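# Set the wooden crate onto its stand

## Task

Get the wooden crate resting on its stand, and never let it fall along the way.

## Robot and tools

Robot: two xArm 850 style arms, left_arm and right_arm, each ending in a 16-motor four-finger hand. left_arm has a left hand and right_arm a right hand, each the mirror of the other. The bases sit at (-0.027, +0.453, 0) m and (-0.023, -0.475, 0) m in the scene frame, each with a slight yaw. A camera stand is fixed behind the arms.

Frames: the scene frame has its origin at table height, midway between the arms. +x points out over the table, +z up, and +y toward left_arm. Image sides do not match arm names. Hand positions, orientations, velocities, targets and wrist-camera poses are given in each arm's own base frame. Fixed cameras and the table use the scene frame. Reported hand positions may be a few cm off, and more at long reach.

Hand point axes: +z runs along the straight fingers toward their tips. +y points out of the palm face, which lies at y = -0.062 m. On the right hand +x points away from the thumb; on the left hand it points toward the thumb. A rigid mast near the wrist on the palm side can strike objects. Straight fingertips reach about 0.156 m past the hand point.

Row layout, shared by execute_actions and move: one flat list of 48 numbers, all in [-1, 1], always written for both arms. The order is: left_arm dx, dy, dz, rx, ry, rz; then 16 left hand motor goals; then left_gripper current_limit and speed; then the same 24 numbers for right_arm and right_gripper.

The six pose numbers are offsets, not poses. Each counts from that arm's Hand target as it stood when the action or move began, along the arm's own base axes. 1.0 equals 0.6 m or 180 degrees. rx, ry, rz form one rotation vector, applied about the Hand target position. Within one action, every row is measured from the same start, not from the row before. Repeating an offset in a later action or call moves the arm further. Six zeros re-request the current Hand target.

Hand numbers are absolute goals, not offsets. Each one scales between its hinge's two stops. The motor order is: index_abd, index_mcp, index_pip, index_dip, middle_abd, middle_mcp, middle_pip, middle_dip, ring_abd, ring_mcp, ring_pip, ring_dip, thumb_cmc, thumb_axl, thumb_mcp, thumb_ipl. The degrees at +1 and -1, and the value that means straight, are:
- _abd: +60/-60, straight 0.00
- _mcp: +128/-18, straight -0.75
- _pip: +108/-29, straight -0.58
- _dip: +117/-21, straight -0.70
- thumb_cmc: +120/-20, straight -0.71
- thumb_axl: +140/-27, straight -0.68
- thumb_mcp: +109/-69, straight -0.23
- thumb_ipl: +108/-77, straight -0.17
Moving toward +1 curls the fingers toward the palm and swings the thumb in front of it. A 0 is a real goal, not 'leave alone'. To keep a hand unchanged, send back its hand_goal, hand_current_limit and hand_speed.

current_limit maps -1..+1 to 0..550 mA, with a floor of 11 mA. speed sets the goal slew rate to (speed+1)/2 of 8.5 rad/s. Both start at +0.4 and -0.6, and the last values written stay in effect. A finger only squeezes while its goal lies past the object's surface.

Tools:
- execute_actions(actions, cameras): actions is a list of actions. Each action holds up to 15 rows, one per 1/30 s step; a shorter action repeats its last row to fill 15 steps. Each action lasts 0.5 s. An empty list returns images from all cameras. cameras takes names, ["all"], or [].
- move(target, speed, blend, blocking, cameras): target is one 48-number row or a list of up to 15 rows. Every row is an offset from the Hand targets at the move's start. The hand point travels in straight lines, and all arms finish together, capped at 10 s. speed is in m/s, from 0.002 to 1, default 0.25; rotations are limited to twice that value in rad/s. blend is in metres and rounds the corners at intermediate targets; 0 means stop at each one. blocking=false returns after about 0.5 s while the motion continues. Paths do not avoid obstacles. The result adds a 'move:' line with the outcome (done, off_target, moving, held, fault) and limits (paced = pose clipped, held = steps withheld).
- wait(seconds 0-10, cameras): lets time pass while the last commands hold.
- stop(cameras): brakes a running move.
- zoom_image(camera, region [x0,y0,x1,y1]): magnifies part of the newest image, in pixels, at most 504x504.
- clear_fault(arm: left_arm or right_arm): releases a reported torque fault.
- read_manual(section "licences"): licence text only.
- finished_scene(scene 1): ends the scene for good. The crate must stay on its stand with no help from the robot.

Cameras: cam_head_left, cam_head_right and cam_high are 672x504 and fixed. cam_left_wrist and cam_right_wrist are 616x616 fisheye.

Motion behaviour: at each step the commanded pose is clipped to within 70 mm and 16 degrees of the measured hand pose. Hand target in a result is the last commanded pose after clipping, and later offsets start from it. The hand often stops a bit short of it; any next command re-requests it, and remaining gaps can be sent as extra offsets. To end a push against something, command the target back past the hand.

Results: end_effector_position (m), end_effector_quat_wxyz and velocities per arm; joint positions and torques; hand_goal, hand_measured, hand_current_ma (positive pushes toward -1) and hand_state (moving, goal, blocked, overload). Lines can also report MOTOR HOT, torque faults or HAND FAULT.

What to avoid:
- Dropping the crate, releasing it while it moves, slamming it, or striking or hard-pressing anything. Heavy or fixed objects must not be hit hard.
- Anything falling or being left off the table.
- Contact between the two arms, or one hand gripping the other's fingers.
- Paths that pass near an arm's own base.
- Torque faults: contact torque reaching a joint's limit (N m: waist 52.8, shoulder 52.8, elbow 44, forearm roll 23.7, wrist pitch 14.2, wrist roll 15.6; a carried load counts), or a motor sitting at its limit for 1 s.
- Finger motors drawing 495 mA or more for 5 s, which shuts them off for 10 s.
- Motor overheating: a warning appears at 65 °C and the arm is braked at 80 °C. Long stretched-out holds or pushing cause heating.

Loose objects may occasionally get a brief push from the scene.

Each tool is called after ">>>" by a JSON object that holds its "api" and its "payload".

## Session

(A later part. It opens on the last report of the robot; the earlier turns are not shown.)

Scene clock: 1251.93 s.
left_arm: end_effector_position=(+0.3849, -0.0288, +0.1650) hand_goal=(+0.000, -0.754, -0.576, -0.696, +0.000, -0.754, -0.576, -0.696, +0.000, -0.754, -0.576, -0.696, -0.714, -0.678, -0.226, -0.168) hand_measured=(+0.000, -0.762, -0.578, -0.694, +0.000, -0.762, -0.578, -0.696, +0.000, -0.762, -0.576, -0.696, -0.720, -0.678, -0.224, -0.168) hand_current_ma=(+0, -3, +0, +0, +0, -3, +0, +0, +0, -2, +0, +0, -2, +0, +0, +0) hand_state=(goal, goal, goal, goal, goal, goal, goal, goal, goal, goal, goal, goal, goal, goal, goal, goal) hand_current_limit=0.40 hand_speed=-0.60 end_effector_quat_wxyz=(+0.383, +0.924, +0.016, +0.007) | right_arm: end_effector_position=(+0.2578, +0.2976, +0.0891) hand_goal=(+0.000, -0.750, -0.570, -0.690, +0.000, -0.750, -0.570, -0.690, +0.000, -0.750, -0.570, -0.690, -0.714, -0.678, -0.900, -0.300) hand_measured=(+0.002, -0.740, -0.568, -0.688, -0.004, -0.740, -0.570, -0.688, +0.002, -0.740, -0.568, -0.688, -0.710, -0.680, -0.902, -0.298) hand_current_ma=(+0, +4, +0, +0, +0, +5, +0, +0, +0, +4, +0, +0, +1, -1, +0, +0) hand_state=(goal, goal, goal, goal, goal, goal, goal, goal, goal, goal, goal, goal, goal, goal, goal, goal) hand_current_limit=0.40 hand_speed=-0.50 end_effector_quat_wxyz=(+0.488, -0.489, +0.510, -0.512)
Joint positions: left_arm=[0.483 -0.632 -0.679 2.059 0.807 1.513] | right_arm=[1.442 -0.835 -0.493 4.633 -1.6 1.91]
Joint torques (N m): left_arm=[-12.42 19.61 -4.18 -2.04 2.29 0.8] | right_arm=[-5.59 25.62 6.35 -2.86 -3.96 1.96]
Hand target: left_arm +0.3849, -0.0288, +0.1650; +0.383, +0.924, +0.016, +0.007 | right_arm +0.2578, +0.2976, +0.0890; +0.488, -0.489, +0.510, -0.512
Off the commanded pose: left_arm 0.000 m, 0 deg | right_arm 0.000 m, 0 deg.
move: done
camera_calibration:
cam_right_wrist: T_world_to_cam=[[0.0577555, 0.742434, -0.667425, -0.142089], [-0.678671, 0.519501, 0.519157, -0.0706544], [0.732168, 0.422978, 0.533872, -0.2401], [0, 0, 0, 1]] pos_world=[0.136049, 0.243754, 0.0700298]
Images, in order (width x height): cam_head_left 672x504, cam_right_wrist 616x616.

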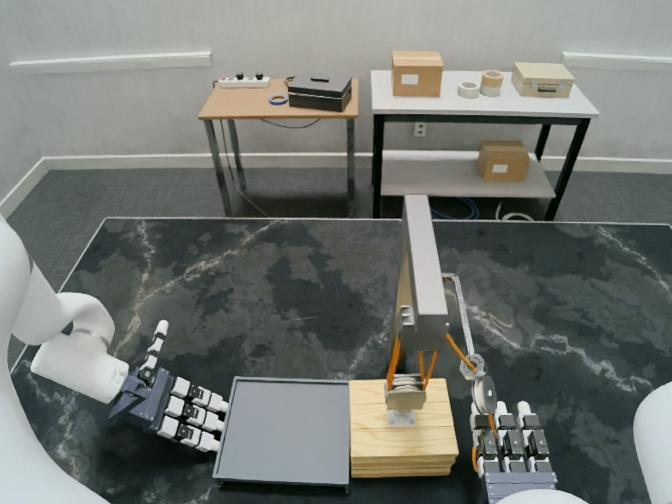

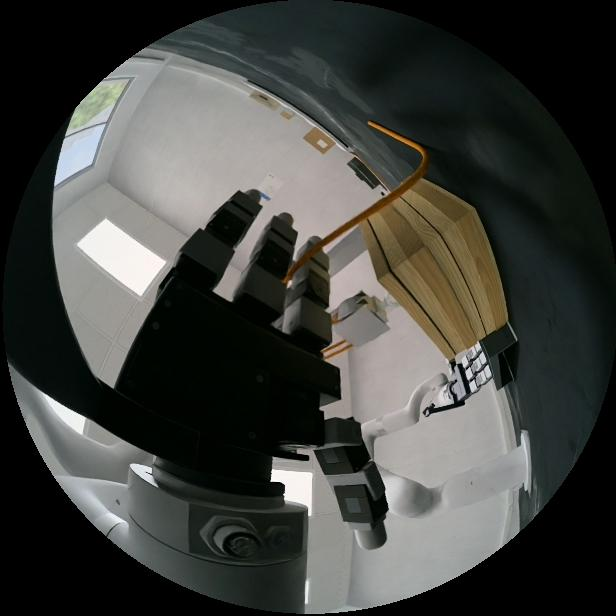

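>>> {"api": "move", "payload": {"target": [0,0,0,0,0,0, 0,-0.754,-0.576,-0.696,0,-0.754,-0.576,-0.696,0,-0.754,-0.576,-0.696,-0.714,-0.678,-0.226,-0.168,0.4,-0.6, 0,0,0,0,0,0, 0,-0.75,0.9,-0.2,0,-0.75,0.9,-0.2,0,-0.75,0.9,-0.2,-0.714,-0.678,-0.9,-0.3,0.4,-0.6], "speed": 0.12, "cameras": ["cam_right_wrist","cam_head_left"]}}

>>> {"api": "zoom_image", "payload": {"camera": "cam_right_wrist", "region": [180, 100, 400, 320]}}

>>> {"api": "zoom_image", "payload": {"camera": "cam_head_left", "region": [400, 344, 600, 504]}}

Scene clock: 1259.77 s.
left_arm: end_effector_position=(+0.3849, -0.0288, +0.1650) hand_goal=(+0.000, -0.754, -0.576, -0.696, +0.000, -0.754, -0.576, -0.696, +0.000, -0.754, -0.576, -0.696, -0.714, -0.678, -0.226, -0.168) hand_measured=(+0.000, -0.762, -0.578, -0.694, +0.000, -0.762, -0.578, -0.696, +0.000, -0.762, -0.576, -0.696, -0.720, -0.678, -0.224, -0.168) hand_current_ma=(+0, -3, +0, +0, +0, -3, +0, +0, +0, -2, +0, +0, -2, +0, +0, +0) hand_state=(goal, goal, goal, goal, goal, goal, goal, goal, goal, goal, goal, goal, goal, goal, goal, goal) hand_current_limit=0.40 hand_speed=-0.60 end_effector_quat_wxyz=(+0.383, +0.924, +0.016, +0.007) | right_arm: end_effector_position=(+0.2578, +0.2976, +0.0890) hand_goal=(+0.000, -0.750, +0.900, -0.200, +0.000, -0.750, +0.900, -0.200, +0.000, -0.750, +0.900, -0.200, -0.714, -0.678, -0.900, -0.300) hand_measured=(+0.002, -0.740, +0.896, -0.202, -0.004, -0.740, +0.896, -0.202, +0.002, -0.740, +0.896, -0.202, -0.710, -0.680, -0.902, -0.298) hand_current_ma=(+0, +4, -1, +0, +0, +5, -1, +0, +0, +4, -1, +0, +1, -1, +0, +0) hand_state=(goal, goal, goal, goal, goal, goal, goal, goal, goal, goal, goal, goal, goal, goal, goal, goal) hand_current_limit=0.40 hand_speed=-0.60 end_effector_quat_wxyz=(+0.488, -0.489, +0.510, -0.512)
Joint positions: left_arm=[0.483 -0.632 -0.679 2.059 0.807 1.513] | right_arm=[1.442 -0.835 -0.493 4.633 -1.6 1.91]
Joint torques (N m): left_arm=[-12.25 20.19 -4.49 -1.45 2.21 0.68] | right_arm=[-7.82 16.3 6.29 -2.87 -3.38 1.91]
Hand target: left_arm +0.3849, -0.0288, +0.1650; +0.383, +0.924, +0.016, +0.007 | right_arm +0.2578, +0.2976, +0.0890; +0.488, -0.489, +0.510, -0.512
Off the commanded pose: left_arm 0.000 m, 0 deg | right_arm 0.000 m, 0 deg.
move: done
camera_calibration:
cam_right_wrist: T_world_to_cam=[[0.0577028, 0.742335, -0.667539, -0.142051], [-0.678667, 0.519557, 0.519107, -0.0706649], [0.732176, 0.423083, 0.533778, -0.24012], [0, 0, 0, 1]] pos_world=[0.136049, 0.243755, 0.0700294]
Images, in order (width x height): cam_head_left 672x504, cam_right_wrist 616x616.

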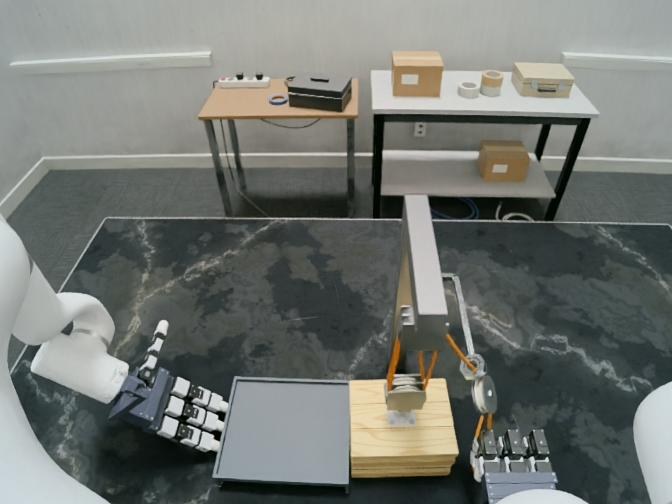

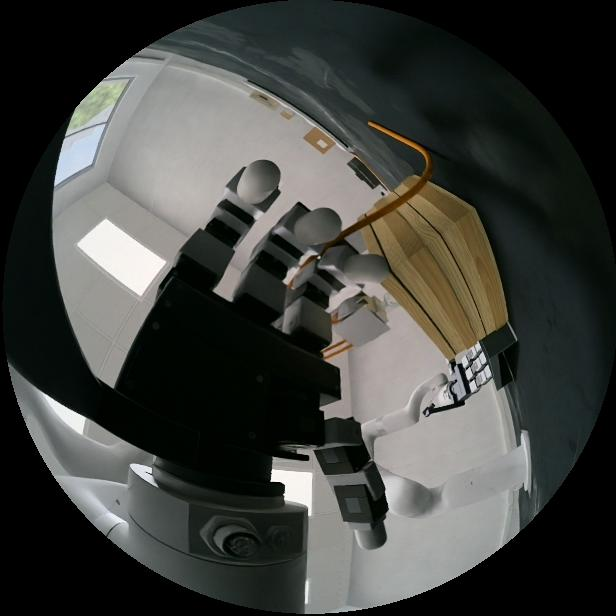

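Scaled by 2.291 from the camera's 616x616 image, which has a finer 880x880 frame.

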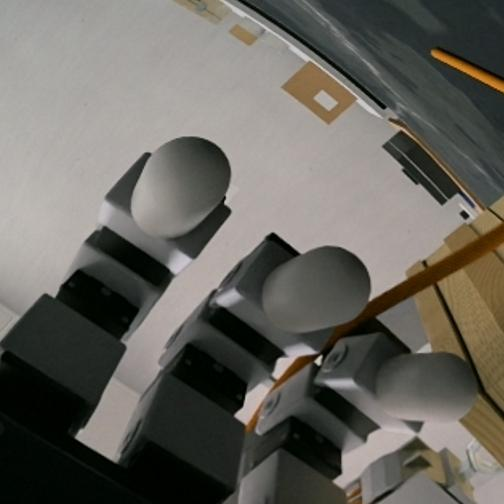

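Scaled by 2.520 from the camera's 672x504 image, which has a finer 960x720 frame.

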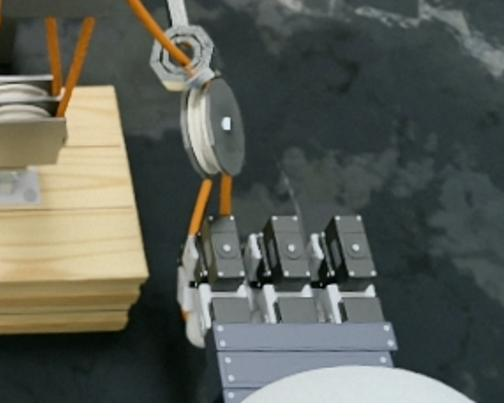

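>>> {"api": "move", "payload": {"target": [0,0,0,0,0,0, 0,-0.754,-0.576,-0.696,0,-0.754,-0.576,-0.696,0,-0.754,-0.576,-0.696,-0.714,-0.678,-0.226,-0.168,0.4,-0.6, 0,0,0,0,0,0, 0,-0.75,0.95,1,0,-0.75,0.95,1,0,-0.75,0.95,1,-0.714,-0.678,-0.9,-0.3,0.4,-0.5], "speed": 0.12, "cameras": ["cam_right_wrist"]}}

>>> {"api": "zoom_image", "payload": {"camera": "cam_right_wrist", "region": [180, 100, 400, 320]}}

>>> {"api": "move", "payload": {"target": [0,0,0,0,0,0, 0,-0.754,-0.576,-0.696,0,-0.754,-0.576,-0.696,0,-0.754,-0.576,-0.696,-0.714,-0.678,-0.226,-0.168,0.4,-0.6, 0,0,0,0,0,0, 0.6,-0.75,0.95,1,-0.6,-0.75,0.95,1,0,-0.75,0.95,1,-0.714,-0.678,-0.9,-0.3,0.7,-0.5], "speed": 0.12, "cameras": ["cam_right_wrist","cam_head_left"]}}

>>> {"api": "zoom_image", "payload": {"camera": "cam_right_wrist", "region": [180, 100, 400, 320]}}

>>> {"api": "zoom_image", "payload": {"camera": "cam_head_left", "region": [400, 344, 600, 504]}}

Scene clock: 1268.33 s.
left_arm: end_effector_position=(+0.3849, -0.0288, +0.1650) hand_goal=(+0.000, -0.754, -0.576, -0.696, +0.000, -0.754, -0.576, -0.696, +0.000, -0.754, -0.576, -0.696, -0.714, -0.678, -0.226, -0.168) hand_measured=(+0.000, -0.762, -0.578, -0.694, +0.000, -0.762, -0.578, -0.696, +0.000, -0.762, -0.576, -0.696, -0.720, -0.678, -0.224, -0.168) hand_current_ma=(+0, -3, +0, +0, +0, -3, +0, +0, +0, -2, +0, +0, -2, +0, +0, +0) hand_state=(goal, goal, goal, goal, goal, goal, goal, goal, goal, goal, goal, goal, goal, goal, goal, goal) hand_current_limit=0.40 hand_speed=-0.60 end_effector_quat_wxyz=(+0.383, +0.924, +0.016, +0.007) | right_arm: end_effector_position=(+0.2578, +0.2976, +0.0890) hand_goal=(+0.000, -0.750, +0.950, +1.000, +0.000, -0.750, +0.950, +1.000, +0.000, -0.750, +0.950, +1.000, -0.714, -0.678, -0.900, -0.300) hand_measured=(+0.002, -0.740, +0.906, +0.784, -0.004, -0.740, +0.902, +0.788, +0.002, -0.740, +0.908, +0.782, -0.710, -0.680, -0.902, -0.298) hand_current_ma=(+0, +4, -50, -385, +0, +5, -58, -384, +0, +4, -47, -385, +1, -1, +0, +0) hand_state=(goal, goal, blocked, blocked, goal, goal, blocked, blocked, goal, goal, blocked, blocked, goal, goal, goal, goal) hand_current_limit=0.40 hand_speed=-0.50 end_effector_quat_wxyz=(+0.488, -0.489, +0.510, -0.512)
Joint positions: left_arm=[0.483 -0.632 -0.679 2.059 0.807 1.513] | right_arm=[1.442 -0.835 -0.493 4.633 -1.6 1.91]
Joint torques (N m): left_arm=[-11.72 20.95 -4.93 -1.29 2.18 0.8] | right_arm=[-7.53 16.62 6.19 -3.19 -1.89 1.95]
Hand target: left_arm +0.3849, -0.0288, +0.1650; +0.383, +0.924, +0.016, +0.007 | right_arm +0.2578, +0.2976, +0.0890; +0.488, -0.489, +0.510, -0.512
Off the commanded pose: left_arm 0.000 m, 0 deg | right_arm 0.000 m, 0 deg.
move: done
camera_calibration:
cam_right_wrist: T_world_to_cam=[[0.0577028, 0.742335, -0.667539, -0.142051], [-0.678667, 0.519557, 0.519107, -0.0706649], [0.732176, 0.423083, 0.533778, -0.24012], [0, 0, 0, 1]] pos_world=[0.136049, 0.243755, 0.0700294]
Images, in order (width x height): cam_right_wrist 616x616.

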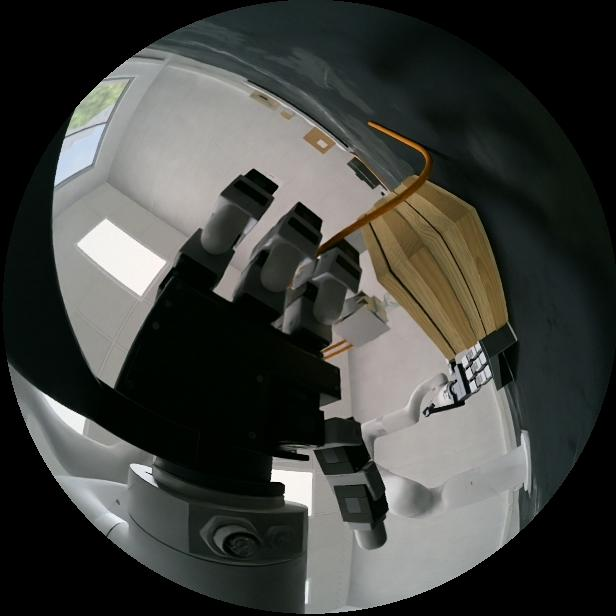

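Scaled by 2.291 from the camera's 616x616 image, which has a finer 880x880 frame.

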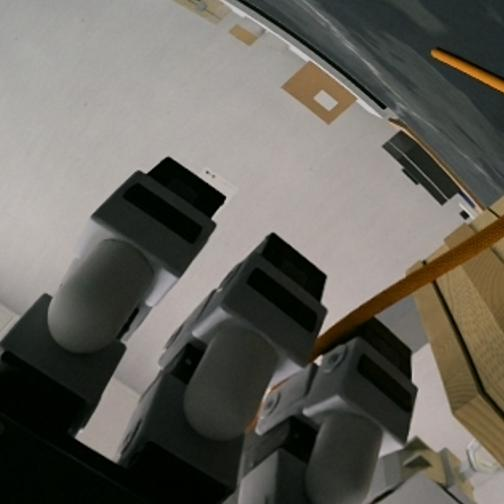

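Scene clock: 1268.83 s.
left_arm: end_effector_position=(+0.3849, -0.0288, +0.1650) hand_goal=(+0.000, -0.754, -0.576, -0.696, +0.000, -0.754, -0.576, -0.696, +0.000, -0.754, -0.576, -0.696, -0.714, -0.678, -0.226, -0.168) hand_measured=(+0.000, -0.762, -0.578, -0.694, +0.000, -0.762, -0.578, -0.696, +0.000, -0.762, -0.576, -0.696, -0.720, -0.678, -0.224, -0.168) hand_current_ma=(+0, -3, +0, +0, +0, -3, +0, +0, +0, -2, +0, +0, -2, +0, +0, +0) hand_state=(goal, goal, goal, goal, goal, goal, goal, goal, goal, goal, goal, goal, goal, goal, goal, goal) hand_current_limit=0.40 hand_speed=-0.60 end_effector_quat_wxyz=(+0.383, +0.924, +0.016, +0.007) | right_arm: end_effector_position=(+0.2578, +0.2976, +0.0890) hand_goal=(+0.600, -0.750, +0.950, +1.000, -0.600, -0.750, +0.950, +1.000, +0.000, -0.750, +0.950, +1.000, -0.714, -0.678, -0.900, -0.300) hand_measured=(+0.290, -0.742, +0.874, +0.830, -0.310, -0.740, +0.868, +0.836, +0.002, -0.740, +0.902, +0.792, -0.710, -0.680, -0.902, -0.298) hand_current_ma=(-468, +3, -129, -468, +467, +5, -148, -468, +0, +4, -59, -467, +1, -1, +0, +0) hand_state=(blocked, goal, blocked, blocked, blocked, goal, blocked, blocked, goal, goal, blocked, blocked, goal, goal, goal, goal) hand_current_limit=0.70 hand_speed=-0.50 end_effector_quat_wxyz=(+0.488, -0.489, +0.510, -0.512)
Joint positions: left_arm=[0.483 -0.632 -0.679 2.059 0.807 1.513] | right_arm=[1.442 -0.835 -0.493 4.633 -1.6 1.91]
Joint torques (N m): left_arm=[-13.44 20.57 -3.93 -2.02 2.08 0.77] | right_arm=[-7.53 16.7 6.11 -2.93 -1.73 1.88]
Hand target: left_arm +0.3849, -0.0288, +0.1650; +0.383, +0.924, +0.016, +0.007 | right_arm +0.2578, +0.2976, +0.0890; +0.488, -0.489, +0.510, -0.512
Off the commanded pose: left_arm 0.000 m, 0 deg | right_arm 0.000 m, 0 deg.
move: done
camera_calibration:
cam_right_wrist: T_world_to_cam=[[0.0577028, 0.742335, -0.667539, -0.142051], [-0.678667, 0.519557, 0.519107, -0.0706649], [0.732176, 0.423083, 0.533778, -0.24012], [0, 0, 0, 1]] pos_world=[0.136049, 0.243755, 0.0700294]
Images, in order (width x height): cam_head_left 672x504, cam_right_wrist 616x616.

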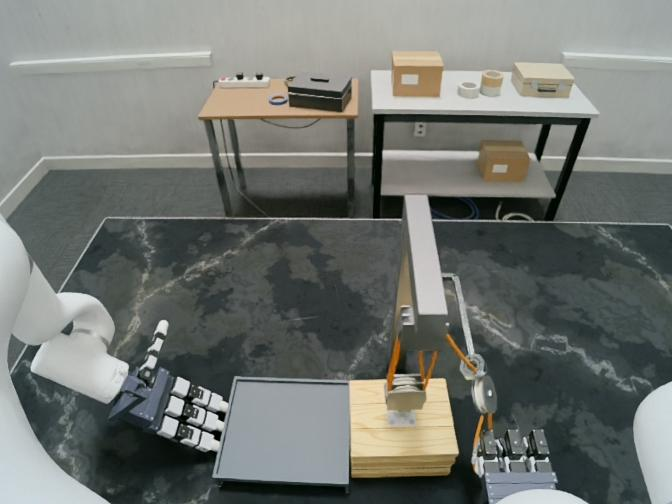

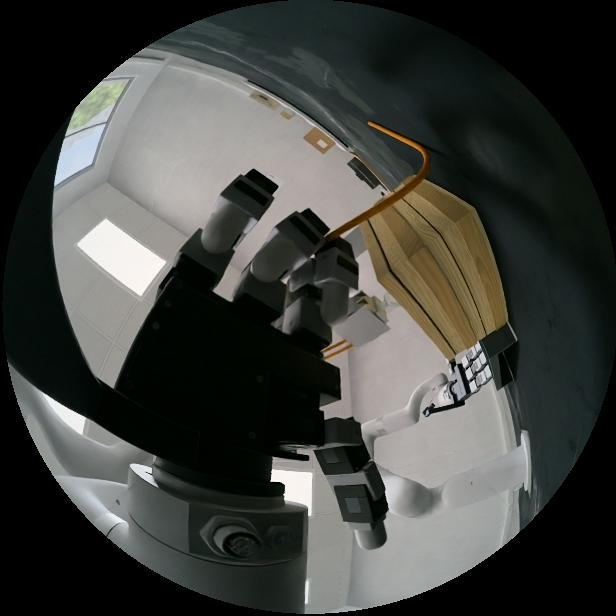

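Scaled by 2.291 from the camera's 616x616 image, which has a finer 880x880 frame.

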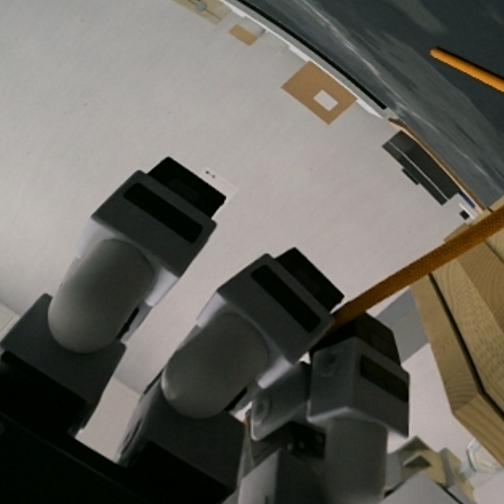

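Scaled by 2.520 from the camera's 672x504 image, which has a finer 960x720 frame.

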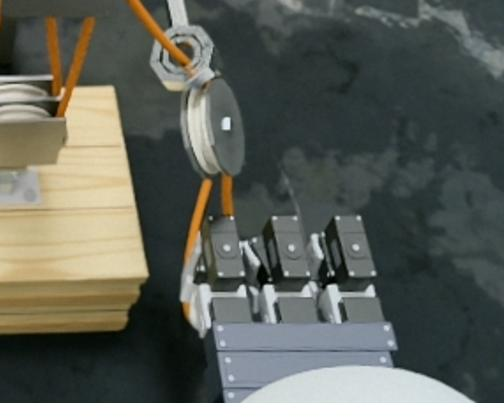

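>>> {"api": "move", "payload": {"target": [0,0,0,0,0,0, 0,-0.754,-0.576,-0.696,0,-0.754,-0.576,-0.696,0,-0.754,-0.576,-0.696,-0.714,-0.678,-0.226,-0.168,0.4,-0.6, -0.1,0.0044,0,0,0,0, 0.6,-0.75,0.95,1,-0.6,-0.75,0.95,1,0,-0.75,0.95,1,-0.714,-0.678,-0.9,-0.3,0.7,-0.5], "speed": 0.1, "cameras": ["cam_right_wrist","cam_head_left"]}}

>>> {"api": "zoom_image", "payload": {"camera": "cam_right_wrist", "region": [180, 100, 400, 320]}}

>>> {"api": "zoom_image", "payload": {"camera": "cam_head_left", "region": [400, 344, 600, 504]}}

Scene clock: 1281.47 s.
left_arm: end_effector_position=(+0.3849, -0.0288, +0.1650) hand_goal=(+0.000, -0.754, -0.576, -0.696, +0.000, -0.754, -0.576, -0.696, +0.000, -0.754, -0.576, -0.696, -0.714, -0.678, -0.226, -0.168) hand_measured=(+0.000, -0.762, -0.578, -0.694, +0.000, -0.762, -0.578, -0.696, +0.000, -0.762, -0.576, -0.696, -0.720, -0.678, -0.224, -0.168) hand_current_ma=(+0, -3, +0, +0, +0, -3, +0, +0, +0, -2, +0, +0, -2, +0, +0, +0) hand_state=(goal, goal, goal, goal, goal, goal, goal, goal, goal, goal, goal, goal, goal, goal, goal, goal) hand_current_limit=0.40 hand_speed=-0.60 end_effector_quat_wxyz=(+0.383, +0.924, +0.016, +0.007) | right_arm: end_effector_position=(+0.1979, +0.3002, +0.0890) hand_goal=(+0.600, -0.750, +0.950, +1.000, -0.600, -0.750, +0.950, +1.000, +0.000, -0.750, +0.950, +1.000, -0.714, -0.678, -0.900, -0.300) hand_measured=(+0.290, -0.750, +0.872, +0.832, -0.332, -0.746, +0.866, +0.838, +0.002, -0.740, +0.902, +0.792, -0.710, -0.680, -0.902, -0.298) hand_current_ma=(-467, +0, -133, -467, +467, +1, -152, -467, +0, +4, -59, -467, +1, -1, +0, +0) hand_state=(blocked, goal, blocked, blocked, blocked, goal, blocked, blocked, goal, goal, blocked, blocked, goal, goal, goal, goal) hand_current_limit=0.70 hand_speed=-0.50 end_effector_quat_wxyz=(+0.488, -0.489, +0.510, -0.512)
Joint positions: left_arm=[0.483 -0.632 -0.679 2.059 0.807 1.513] | right_arm=[1.65 -0.836 -0.495 4.83 -1.53 1.906]
Joint torques (N m): left_arm=[-10.87 17.78 -4.32 -1.63 2.2 0.75] | right_arm=[6.22 29.74 -11.09 3.74 1.08 -1.82]
Hand target: left_arm +0.3849, -0.0288, +0.1650; +0.383, +0.924, +0.016, +0.007 | right_arm +0.1978, +0.3002, +0.0890; +0.488, -0.489, +0.510, -0.512
Off the commanded pose: left_arm 0.000 m, 0 deg | right_arm 0.000 m, 0 deg.
move: done
camera_calibration:
cam_right_wrist: T_world_to_cam=[[0.0577406, 0.742229, -0.667655, -0.140554], [-0.678647, 0.519668, 0.519021, -0.112707], [0.732191, 0.423134, 0.533717, -0.197246], [0, 0, 0, 1]] pos_world=[0.0760493, 0.246355, 0.0699291]
Images, in order (width x height): cam_head_left 672x504, cam_right_wrist 616x616.

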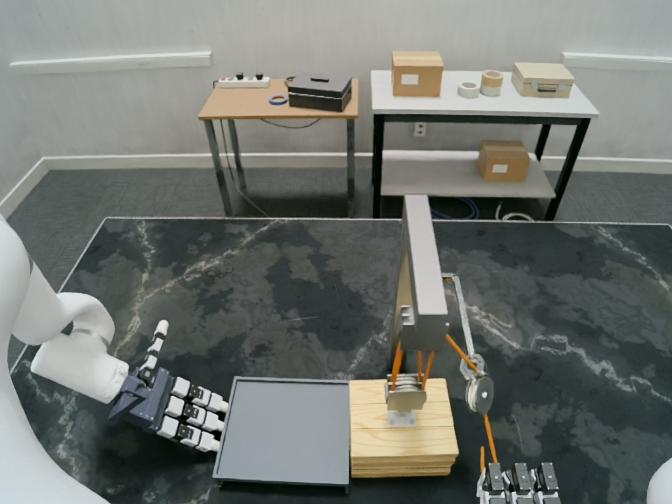

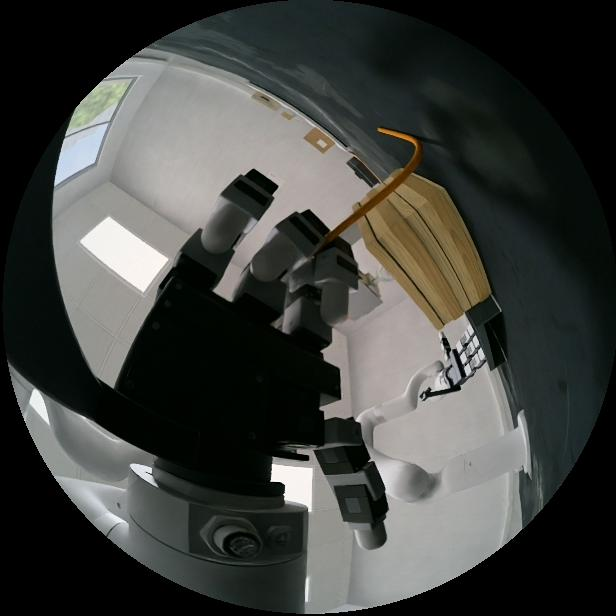

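Scaled by 2.291 from the camera's 616x616 image, which has a finer 880x880 frame.

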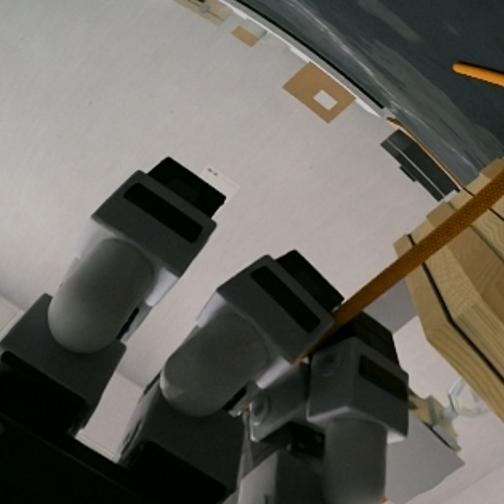

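Scaled by 2.520 from the camera's 672x504 image, which has a finer 960x720 frame.

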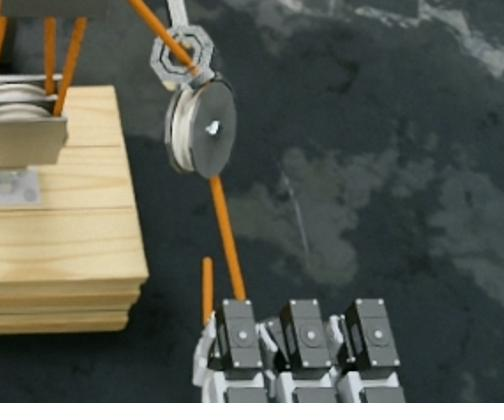

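>>> {"api": "move", "payload": {"target": [0,0,0,0,0,0, 0,-0.754,-0.576,-0.696,0,-0.754,-0.576,-0.696,0,-0.754,-0.576,-0.696,-0.714,-0.678,-0.226,-0.168,0.4,-0.6, -0.08,0.02,0.04,0,0,0, 0.6,-0.75,0.95,1,-0.6,-0.75,0.95,1,0,-0.75,0.95,1,-0.714,-0.678,-0.9,-0.3,0.7,-0.5], "speed": 0.08, "cameras": ["cam_right_wrist","cam_head_left"]}}

>>> {"api": "zoom_image", "payload": {"camera": "cam_right_wrist", "region": [180, 100, 400, 320]}}

>>> {"api": "zoom_image", "payload": {"camera": "cam_head_left", "region": [400, 344, 600, 504]}}

Scene clock: 1289.33 s.
left_arm: end_effector_position=(+0.3849, -0.0288, +0.1650) hand_goal=(+0.000, -0.754, -0.576, -0.696, +0.000, -0.754, -0.576, -0.696, +0.000, -0.754, -0.576, -0.696, -0.714, -0.678, -0.226, -0.168) hand_measured=(+0.000, -0.762, -0.578, -0.694, +0.000, -0.762, -0.578, -0.696, +0.000, -0.762, -0.576, -0.696, -0.720, -0.678, -0.224, -0.168) hand_current_ma=(+0, -3, +0, +0, +0, -3, +0, +0, +0, -2, +0, +0, -2, +0, +0, +0) hand_state=(goal, goal, goal, goal, goal, goal, goal, goal, goal, goal, goal, goal, goal, goal, goal, goal) hand_current_limit=0.40 hand_speed=-0.60 end_effector_quat_wxyz=(+0.383, +0.924, +0.016, +0.007) | right_arm: end_effector_position=(+0.1499, +0.3122, +0.1130) hand_goal=(+0.600, -0.750, +0.950, +1.000, -0.600, -0.750, +0.950, +1.000, +0.000, -0.750, +0.950, +1.000, -0.714, -0.678, -0.900, -0.300) hand_measured=(+0.290, -0.752, +0.872, +0.832, -0.332, -0.750, +0.866, +0.838, +0.002, -0.740, +0.902, +0.792, -0.710, -0.680, -0.902, -0.298) hand_current_ma=(-468, +0, -133, -468, +467, +0, -152, -467, +0, +4, -59, -467, +1, -1, +0, +0) hand_state=(blocked, goal, blocked, blocked, blocked, goal, blocked, blocked, goal, goal, blocked, blocked, goal, goal, goal, goal) hand_current_limit=0.70 hand_speed=-0.50 end_effector_quat_wxyz=(+0.488, -0.489, +0.510, -0.512)
Joint positions: left_arm=[0.483 -0.632 -0.679 2.059 0.807 1.513] | right_arm=[1.803 -0.756 -0.507 4.981 -1.504 1.808]
Joint torques (N m): left_arm=[-12.19 19.57 -4.63 -1.76 2.11 0.84] | right_arm=[6.77 35.4 -13.68 3.66 1.09 -1.92]
Hand target: left_arm +0.3849, -0.0288, +0.1650; +0.383, +0.924, +0.016, +0.007 | right_arm +0.1498, +0.3122, +0.1130; +0.488, -0.489, +0.510, -0.512
Off the commanded pose: left_arm 0.000 m, 0 deg | right_arm 0.000 m, 0 deg.
move: done
camera_calibration:
cam_right_wrist: T_world_to_cam=[[0.0577027, 0.74233, -0.667545, -0.130701], [-0.678617, 0.51959, 0.51914, -0.163966], [0.732222, 0.423052, 0.53374, -0.179969], [0, 0, 0, 1]] pos_world=[0.0280494, 0.258354, 0.0939294]
Images, in order (width x height): cam_head_left 672x504, cam_right_wrist 616x616.

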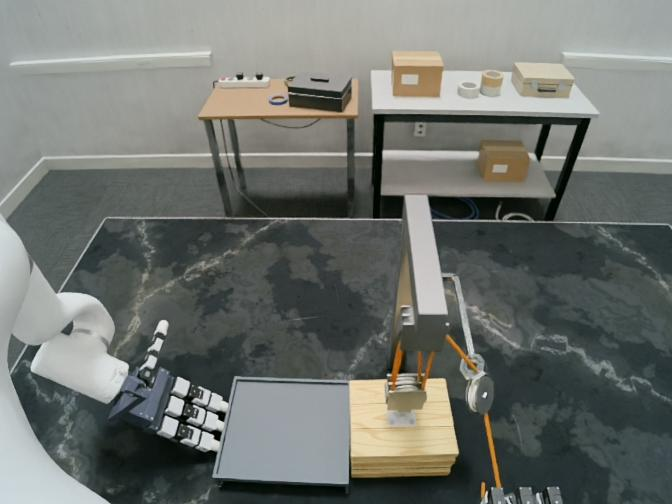

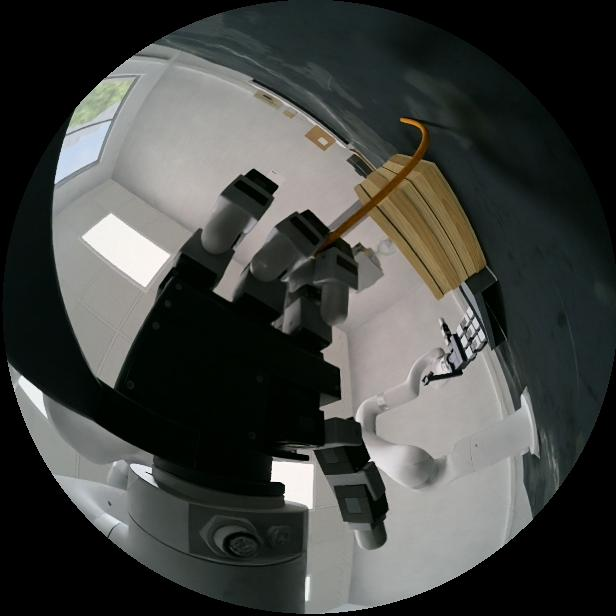

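Scaled by 2.291 from the camera's 616x616 image, which has a finer 880x880 frame.

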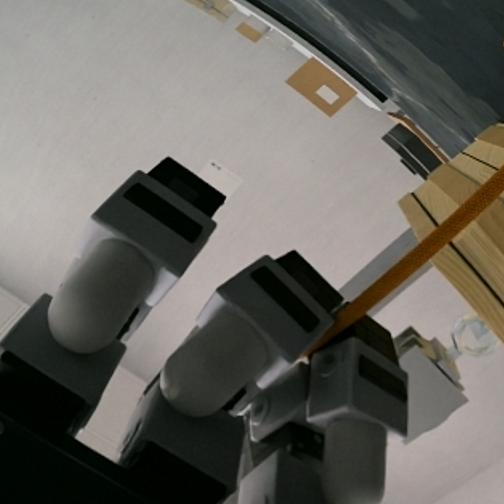

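Scaled by 2.520 from the camera's 672x504 image, which has a finer 960x720 frame.

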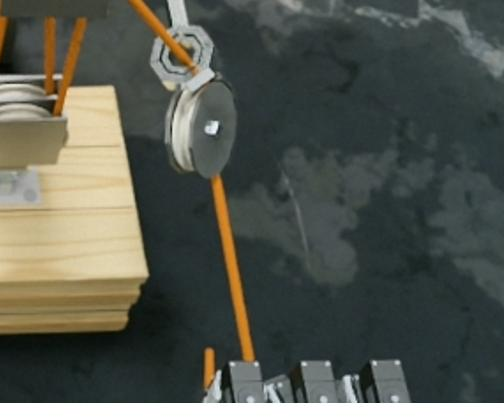

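>>> {"api": "move", "payload": {"target": [0,0,0,0,0,0, 0,-0.754,-0.576,-0.696,0,-0.754,-0.576,-0.696,0,-0.754,-0.576,-0.696,-0.714,-0.678,-0.226,-0.168,0.4,-0.6, -0.1,0.01,0.04,0,0,0, 0.6,-0.75,0.95,1,-0.6,-0.75,0.95,1,0,-0.75,0.95,1,-0.714,-0.678,-0.9,-0.3,0.75,-0.5], "speed": 0.08, "cameras": ["cam_right_wrist","cam_head_left"]}}

>>> {"api": "zoom_image", "payload": {"camera": "cam_right_wrist", "region": [260, 60, 480, 280]}}

>>> {"api": "zoom_image", "payload": {"camera": "cam_head_left", "region": [340, 304, 540, 504]}}

Scene clock: 1302.83 s.
left_arm: end_effector_position=(+0.3849, -0.0288, +0.1650) hand_goal=(+0.000, -0.754, -0.576, -0.696, +0.000, -0.754, -0.576, -0.696, +0.000, -0.754, -0.576, -0.696, -0.714, -0.678, -0.226, -0.168) hand_measured=(+0.000, -0.762, -0.578, -0.694, +0.000, -0.762, -0.578, -0.696, +0.000, -0.762, -0.576, -0.696, -0.720, -0.678, -0.224, -0.168) hand_current_ma=(+0, -3, +0, +0, +0, -3, +0, +0, +0, -2, +0, +0, -2, +0, +0, +0) hand_state=(goal, goal, goal, goal, goal, goal, goal, goal, goal, goal, goal, goal, goal, goal, goal, goal) hand_current_limit=0.40 hand_speed=-0.60 end_effector_quat_wxyz=(+0.383, +0.924, +0.016, +0.007) | right_arm: end_effector_position=(+0.0898, +0.3182, +0.1370) hand_goal=(+0.600, -0.750, +0.950, +1.000, -0.600, -0.750, +0.950, +1.000, +0.000, -0.750, +0.950, +1.000, -0.714, -0.678, -0.900, -0.300) hand_measured=(+0.290, -0.748, +0.872, +0.832, -0.332, -0.746, +0.864, +0.838, +0.002, -0.740, +0.902, +0.792, -0.710, -0.680, -0.902, -0.298) hand_current_ma=(-481, +0, -134, -481, +481, +1, -156, -469, +0, +4, -59, -481, +1, -1, +0, +0) hand_state=(blocked, goal, blocked, blocked, blocked, goal, blocked, blocked, goal, goal, blocked, blocked, goal, goal, goal, goal) hand_current_limit=0.75 hand_speed=-0.50 end_effector_quat_wxyz=(+0.488, -0.489, +0.510, -0.512)
Joint positions: left_arm=[0.483 -0.632 -0.679 2.059 0.807 1.513] | right_arm=[1.976 -0.687 -0.538 5.158 -1.507 1.703]
Joint torques (N m): left_arm=[-13.25 19.04 -4 -1.4 2.25 0.77] | right_arm=[7.65 34.54 -15.61 3.42 -3.95 -1.72]
Hand target: left_arm +0.3849, -0.0288, +0.1650; +0.383, +0.924, +0.016, +0.007 | right_arm +0.0898, +0.3182, +0.1370; +0.488, -0.489, +0.510, -0.512
Off the commanded pose: left_arm 0.000 m, 0 deg | right_arm 0.000 m, 0 deg.
move: done
camera_calibration:
cam_right_wrist: T_world_to_cam=[[0.0577027, 0.74233, -0.667545, -0.115605], [-0.678617, 0.51959, 0.51914, -0.220312], [0.732222, 0.423052, 0.53374, -0.151438], [0, 0, 0, 1]] pos_world=[-0.0319506, 0.264354, 0.118029]
Images, in order (width x height): cam_head_left 672x504, cam_right_wrist 616x616.

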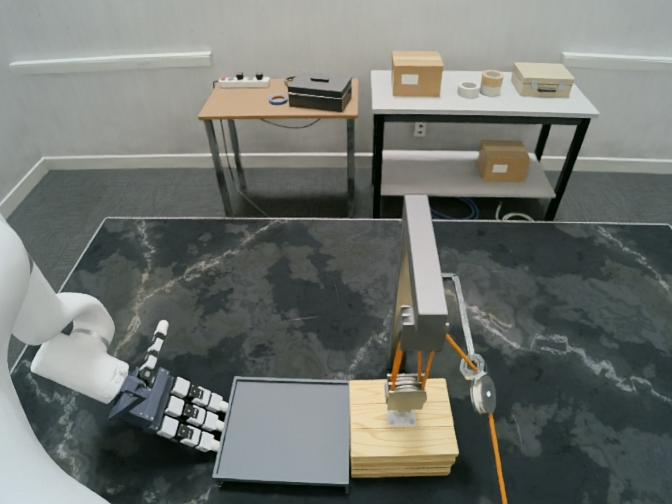

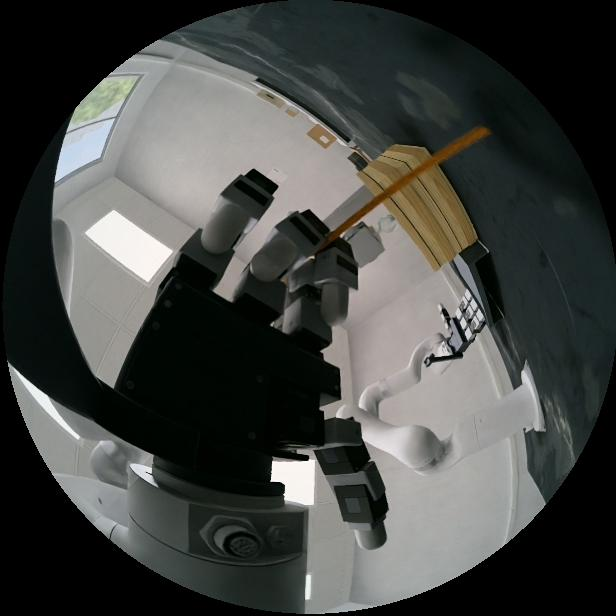

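Scaled by 2.291 from the camera's 616x616 image, which has a finer 880x880 frame.

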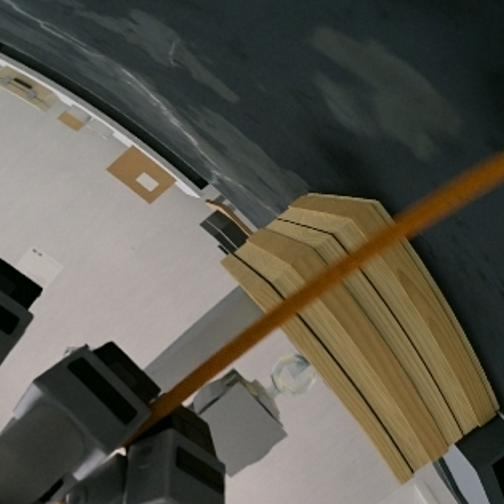

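Scaled by 2.520 from the camera's 672x504 image, which has a finer 960x720 frame.

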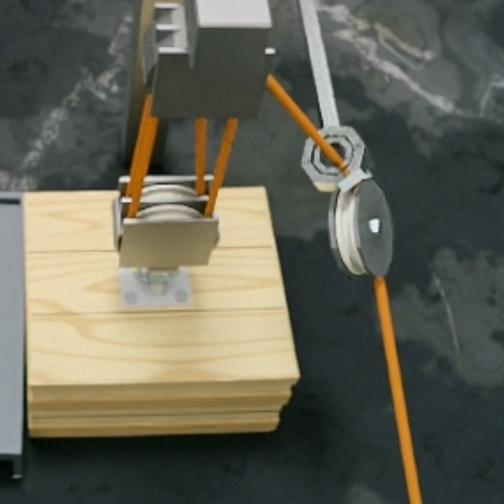

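>>> {"api": "move", "payload": {"target": [[0,0,0,0,0,0, 0,-0.754,-0.576,-0.696,0,-0.754,-0.576,-0.696,0,-0.754,-0.576,-0.696,-0.714,-0.678,-0.226,-0.168,0.4,-0.6, 0,0,0,0,0,0, -0.3,-0.75,-0.57,-0.69,0.1,-0.75,-0.57,-0.69,0.1,-0.75,-0.57,-0.69,-0.714,-0.678,-0.9,-0.3,0.4,-0.2],[0,0,0,0,0,0, 0,-0.754,-0.576,-0.696,0,-0.754,-0.576,-0.696,0,-0.754,-0.576,-0.696,-0.714,-0.678,-0.226,-0.168,0.4,-0.6, 0.0,0,0.1,0,0,0, -0.3,-0.75,-0.57,-0.69,0.1,-0.75,-0.57,-0.69,0.1,-0.75,-0.57,-0.69,-0.714,-0.678,-0.9,-0.3,0.4,-0.2]], "speed": 0.2, "cameras": ["cam_right_wrist","cam_head_left"]}}

Scene clock: 1321.93 s.
left_arm: end_effector_position=(+0.3849, -0.0288, +0.1650) hand_goal=(+0.000, -0.754, -0.576, -0.696, +0.000, -0.754, -0.576, -0.696, +0.000, -0.754, -0.576, -0.696, -0.714, -0.678, -0.226, -0.168) hand_measured=(+0.000, -0.762, -0.578, -0.694, +0.000, -0.762, -0.578, -0.696, +0.000, -0.762, -0.576, -0.696, -0.720, -0.678, -0.224, -0.168) hand_current_ma=(+0, -3, +0, +0, +0, -3, +0, +0, +0, -2, +0, +0, -2, +0, +0, +0) hand_state=(goal, goal, goal, goal, goal, goal, goal, goal, goal, goal, goal, goal, goal, goal, goal, goal) hand_current_limit=0.40 hand_speed=-0.60 end_effector_quat_wxyz=(+0.383, +0.924, +0.016, +0.007) | right_arm: end_effector_position=(+0.0899, +0.3182, +0.1970) hand_goal=(-0.300, -0.750, -0.570, -0.690, +0.100, -0.750, -0.570, -0.690, +0.100, -0.750, -0.570, -0.690, -0.714, -0.678, -0.900, -0.300) hand_measured=(-0.296, -0.740, -0.562, -0.686, +0.096, -0.740, -0.562, -0.686, +0.096, -0.740, -0.562, -0.686, -0.710, -0.680, -0.902, -0.298) hand_current_ma=(+1, +4, +2, +1, +0, +4, +3, +1, +0, +4, +2, +1, +1, -1, +0, +0) hand_state=(goal, goal, goal, goal, goal, goal, goal, goal, goal, goal, goal, goal, goal, goal, goal, goal) hand_current_limit=0.40 hand_speed=-0.20 end_effector_quat_wxyz=(+0.488, -0.489, +0.510, -0.512)
Joint positions: left_arm=[0.483 -0.632 -0.679 2.059 0.807 1.513] | right_arm=[1.976 -0.489 -0.487 5.162 -1.57 1.57]
Joint torques (N m): left_arm=[-10.33 19.43 -5.01 -1.51 2.25 1.04] | right_arm=[7.43 34.69 -0.88 3.16 -4 -1.75]
Hand target: left_arm +0.3849, -0.0288, +0.1650; +0.383, +0.924, +0.016, +0.007 | right_arm +0.0898, +0.3182, +0.1970; +0.488, -0.489, +0.510, -0.512
Off the commanded pose: left_arm 0.000 m, 0 deg | right_arm 0.000 m, 0 deg.
move: done
camera_calibration:
cam_right_wrist: T_world_to_cam=[[0.057757, 0.742361, -0.667506, -0.0756322], [-0.678579, 0.519612, 0.519167, -0.251418], [0.732253, 0.42297, 0.533762, -0.18339], [0, 0, 0, 1]] pos_world=[-0.0319505, 0.264354, 0.177929]
Images, in order (width x height): cam_head_left 672x504, cam_right_wrist 616x616.

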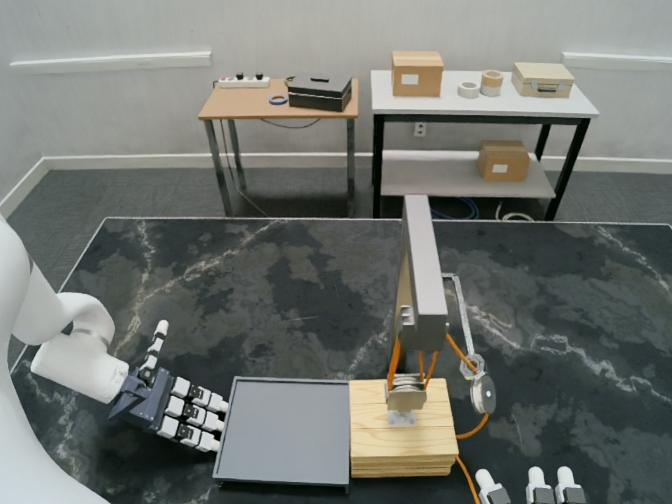

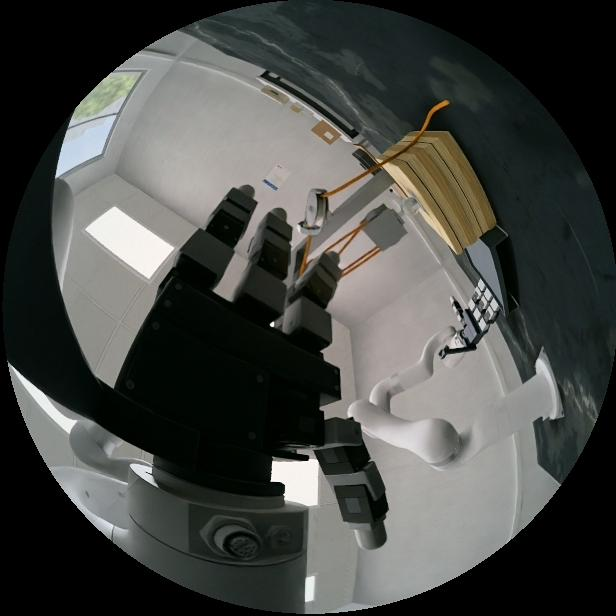

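>>> {"api": "execute_actions", "payload": {"actions": []}}

Scene clock: 1341.20 s.
left_arm: end_effector_position=(+0.3849, -0.0288, +0.1650) hand_goal=(+0.000, -0.754, -0.576, -0.696, +0.000, -0.754, -0.576, -0.696, +0.000, -0.754, -0.576, -0.696, -0.714, -0.678, -0.226, -0.168) hand_measured=(+0.000, -0.762, -0.578, -0.694, +0.000, -0.762, -0.578, -0.696, +0.000, -0.762, -0.576, -0.696, -0.720, -0.678, -0.224, -0.168) hand_current_ma=(+0, -3, +0, +0, +0, -3, +0, +0, +0, -2, +0, +0, -2, +0, +0, +0) hand_state=(goal, goal, goal, goal, goal, goal, goal, goal, goal, goal, goal, goal, goal, goal, goal, goal) hand_current_limit=0.40 hand_speed=-0.60 end_effector_quat_wxyz=(+0.383, +0.924, +0.016, +0.007) | right_arm: end_effector_position=(+0.0898, +0.3182, +0.1970) hand_goal=(-0.300, -0.750, -0.570, -0.690, +0.100, -0.750, -0.570, -0.690, +0.100, -0.750, -0.570, -0.690, -0.714, -0.678, -0.900, -0.300) hand_measured=(-0.296, -0.740, -0.562, -0.686, +0.096, -0.740, -0.562, -0.686, +0.096, -0.740, -0.562, -0.686, -0.710, -0.680, -0.902, -0.298) hand_current_ma=(+1, +4, +2, +1, +0, +4, +3, +1, +0, +4, +2, +1, +1, -1, +0, +0) hand_state=(goal, goal, goal, goal, goal, goal, goal, goal, goal, goal, goal, goal, goal, goal, goal, goal) hand_current_limit=0.40 hand_speed=-0.20 end_effector_quat_wxyz=(+0.488, -0.489, +0.510, -0.512)
Joint positions: left_arm=[0.483 -0.632 -0.679 2.059 0.807 1.513] | right_arm=[1.976 -0.489 -0.487 5.162 -1.57 1.57]
Joint velocities: within noise
Joint torques (N m): left_arm=[-11.77 20.22 -5.41 -1.87 2.14 0.86] | right_arm=[7.71 32.01 -0.85 3.14 -4.04 -1.57]
Motor temperatures (°C): left_arm=[29 30 32 31 34 37] | right_arm=[30 32 35 32 36 36]
Hand target: left_arm +0.3849, -0.0288, +0.1650; +0.383, +0.924, +0.016, +0.007 | right_arm +0.0898, +0.3182, +0.1970; +0.488, -0.489, +0.510, -0.512
Off the commanded pose: left_arm 0.000 m, 0 deg | right_arm 0.000 m, 0 deg.
camera_calibration:
cam_left_wrist: T_world_to_cam=[[-0.781577, 0.408181, -0.471726, 0.362833], [0.408651, 0.906373, 0.107208, -0.187998], [0.47132, -0.10898, -0.875203, 0.0925527], [0, 0, 0, 1]] pos_world=[0.316785, 0.0323807, 0.272315]
cam_right_wrist: T_world_to_cam=[[0.0577028, 0.742335, -0.667539, -0.0755545], [-0.678667, 0.519557, 0.519107, -0.251447], [0.732176, 0.423083, 0.533778, -0.183479], [0, 0, 0, 1]] pos_world=[-0.0319508, 0.264355, 0.178029]

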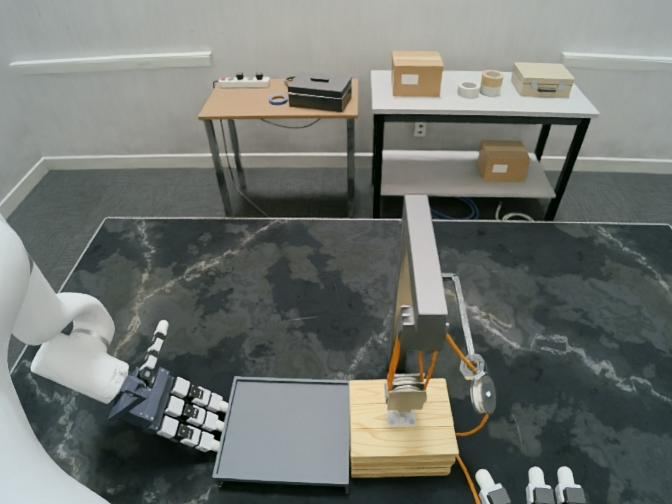

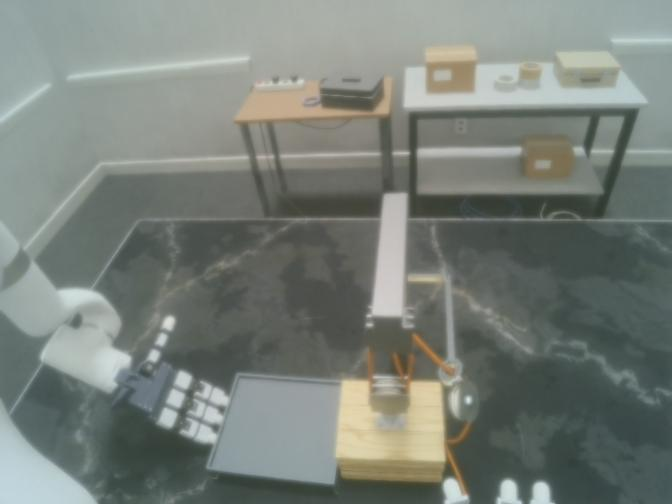

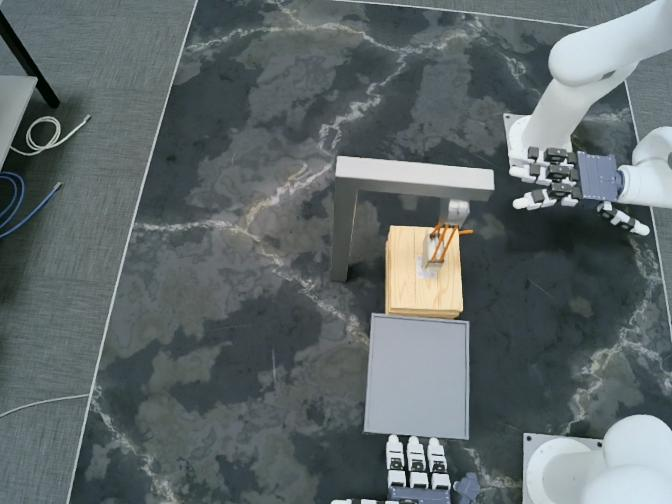

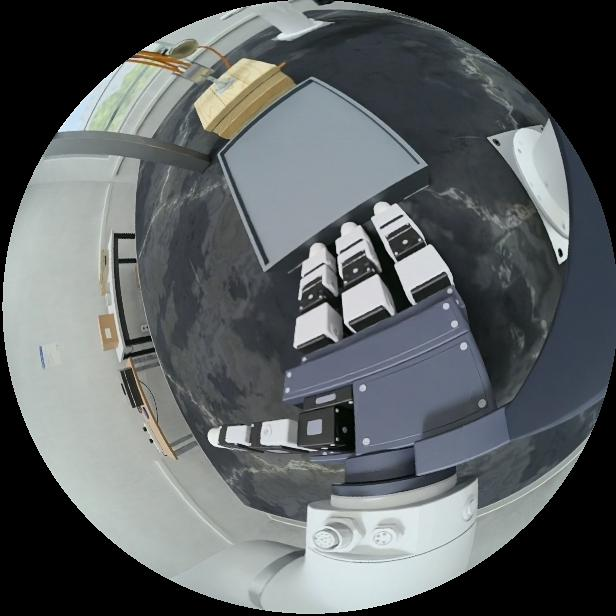

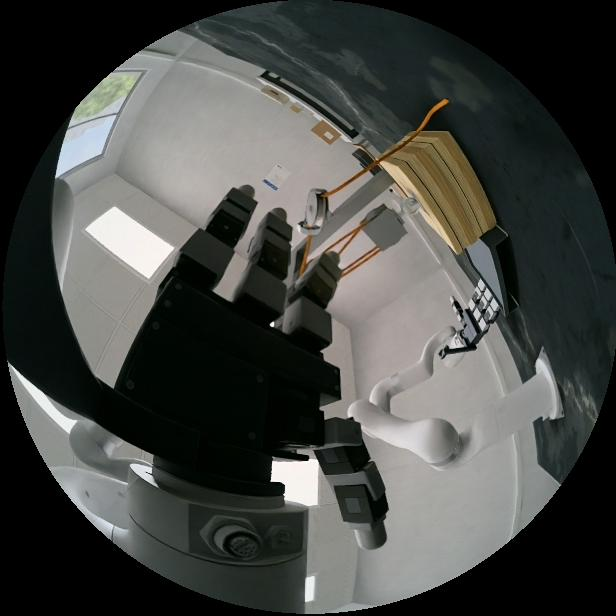

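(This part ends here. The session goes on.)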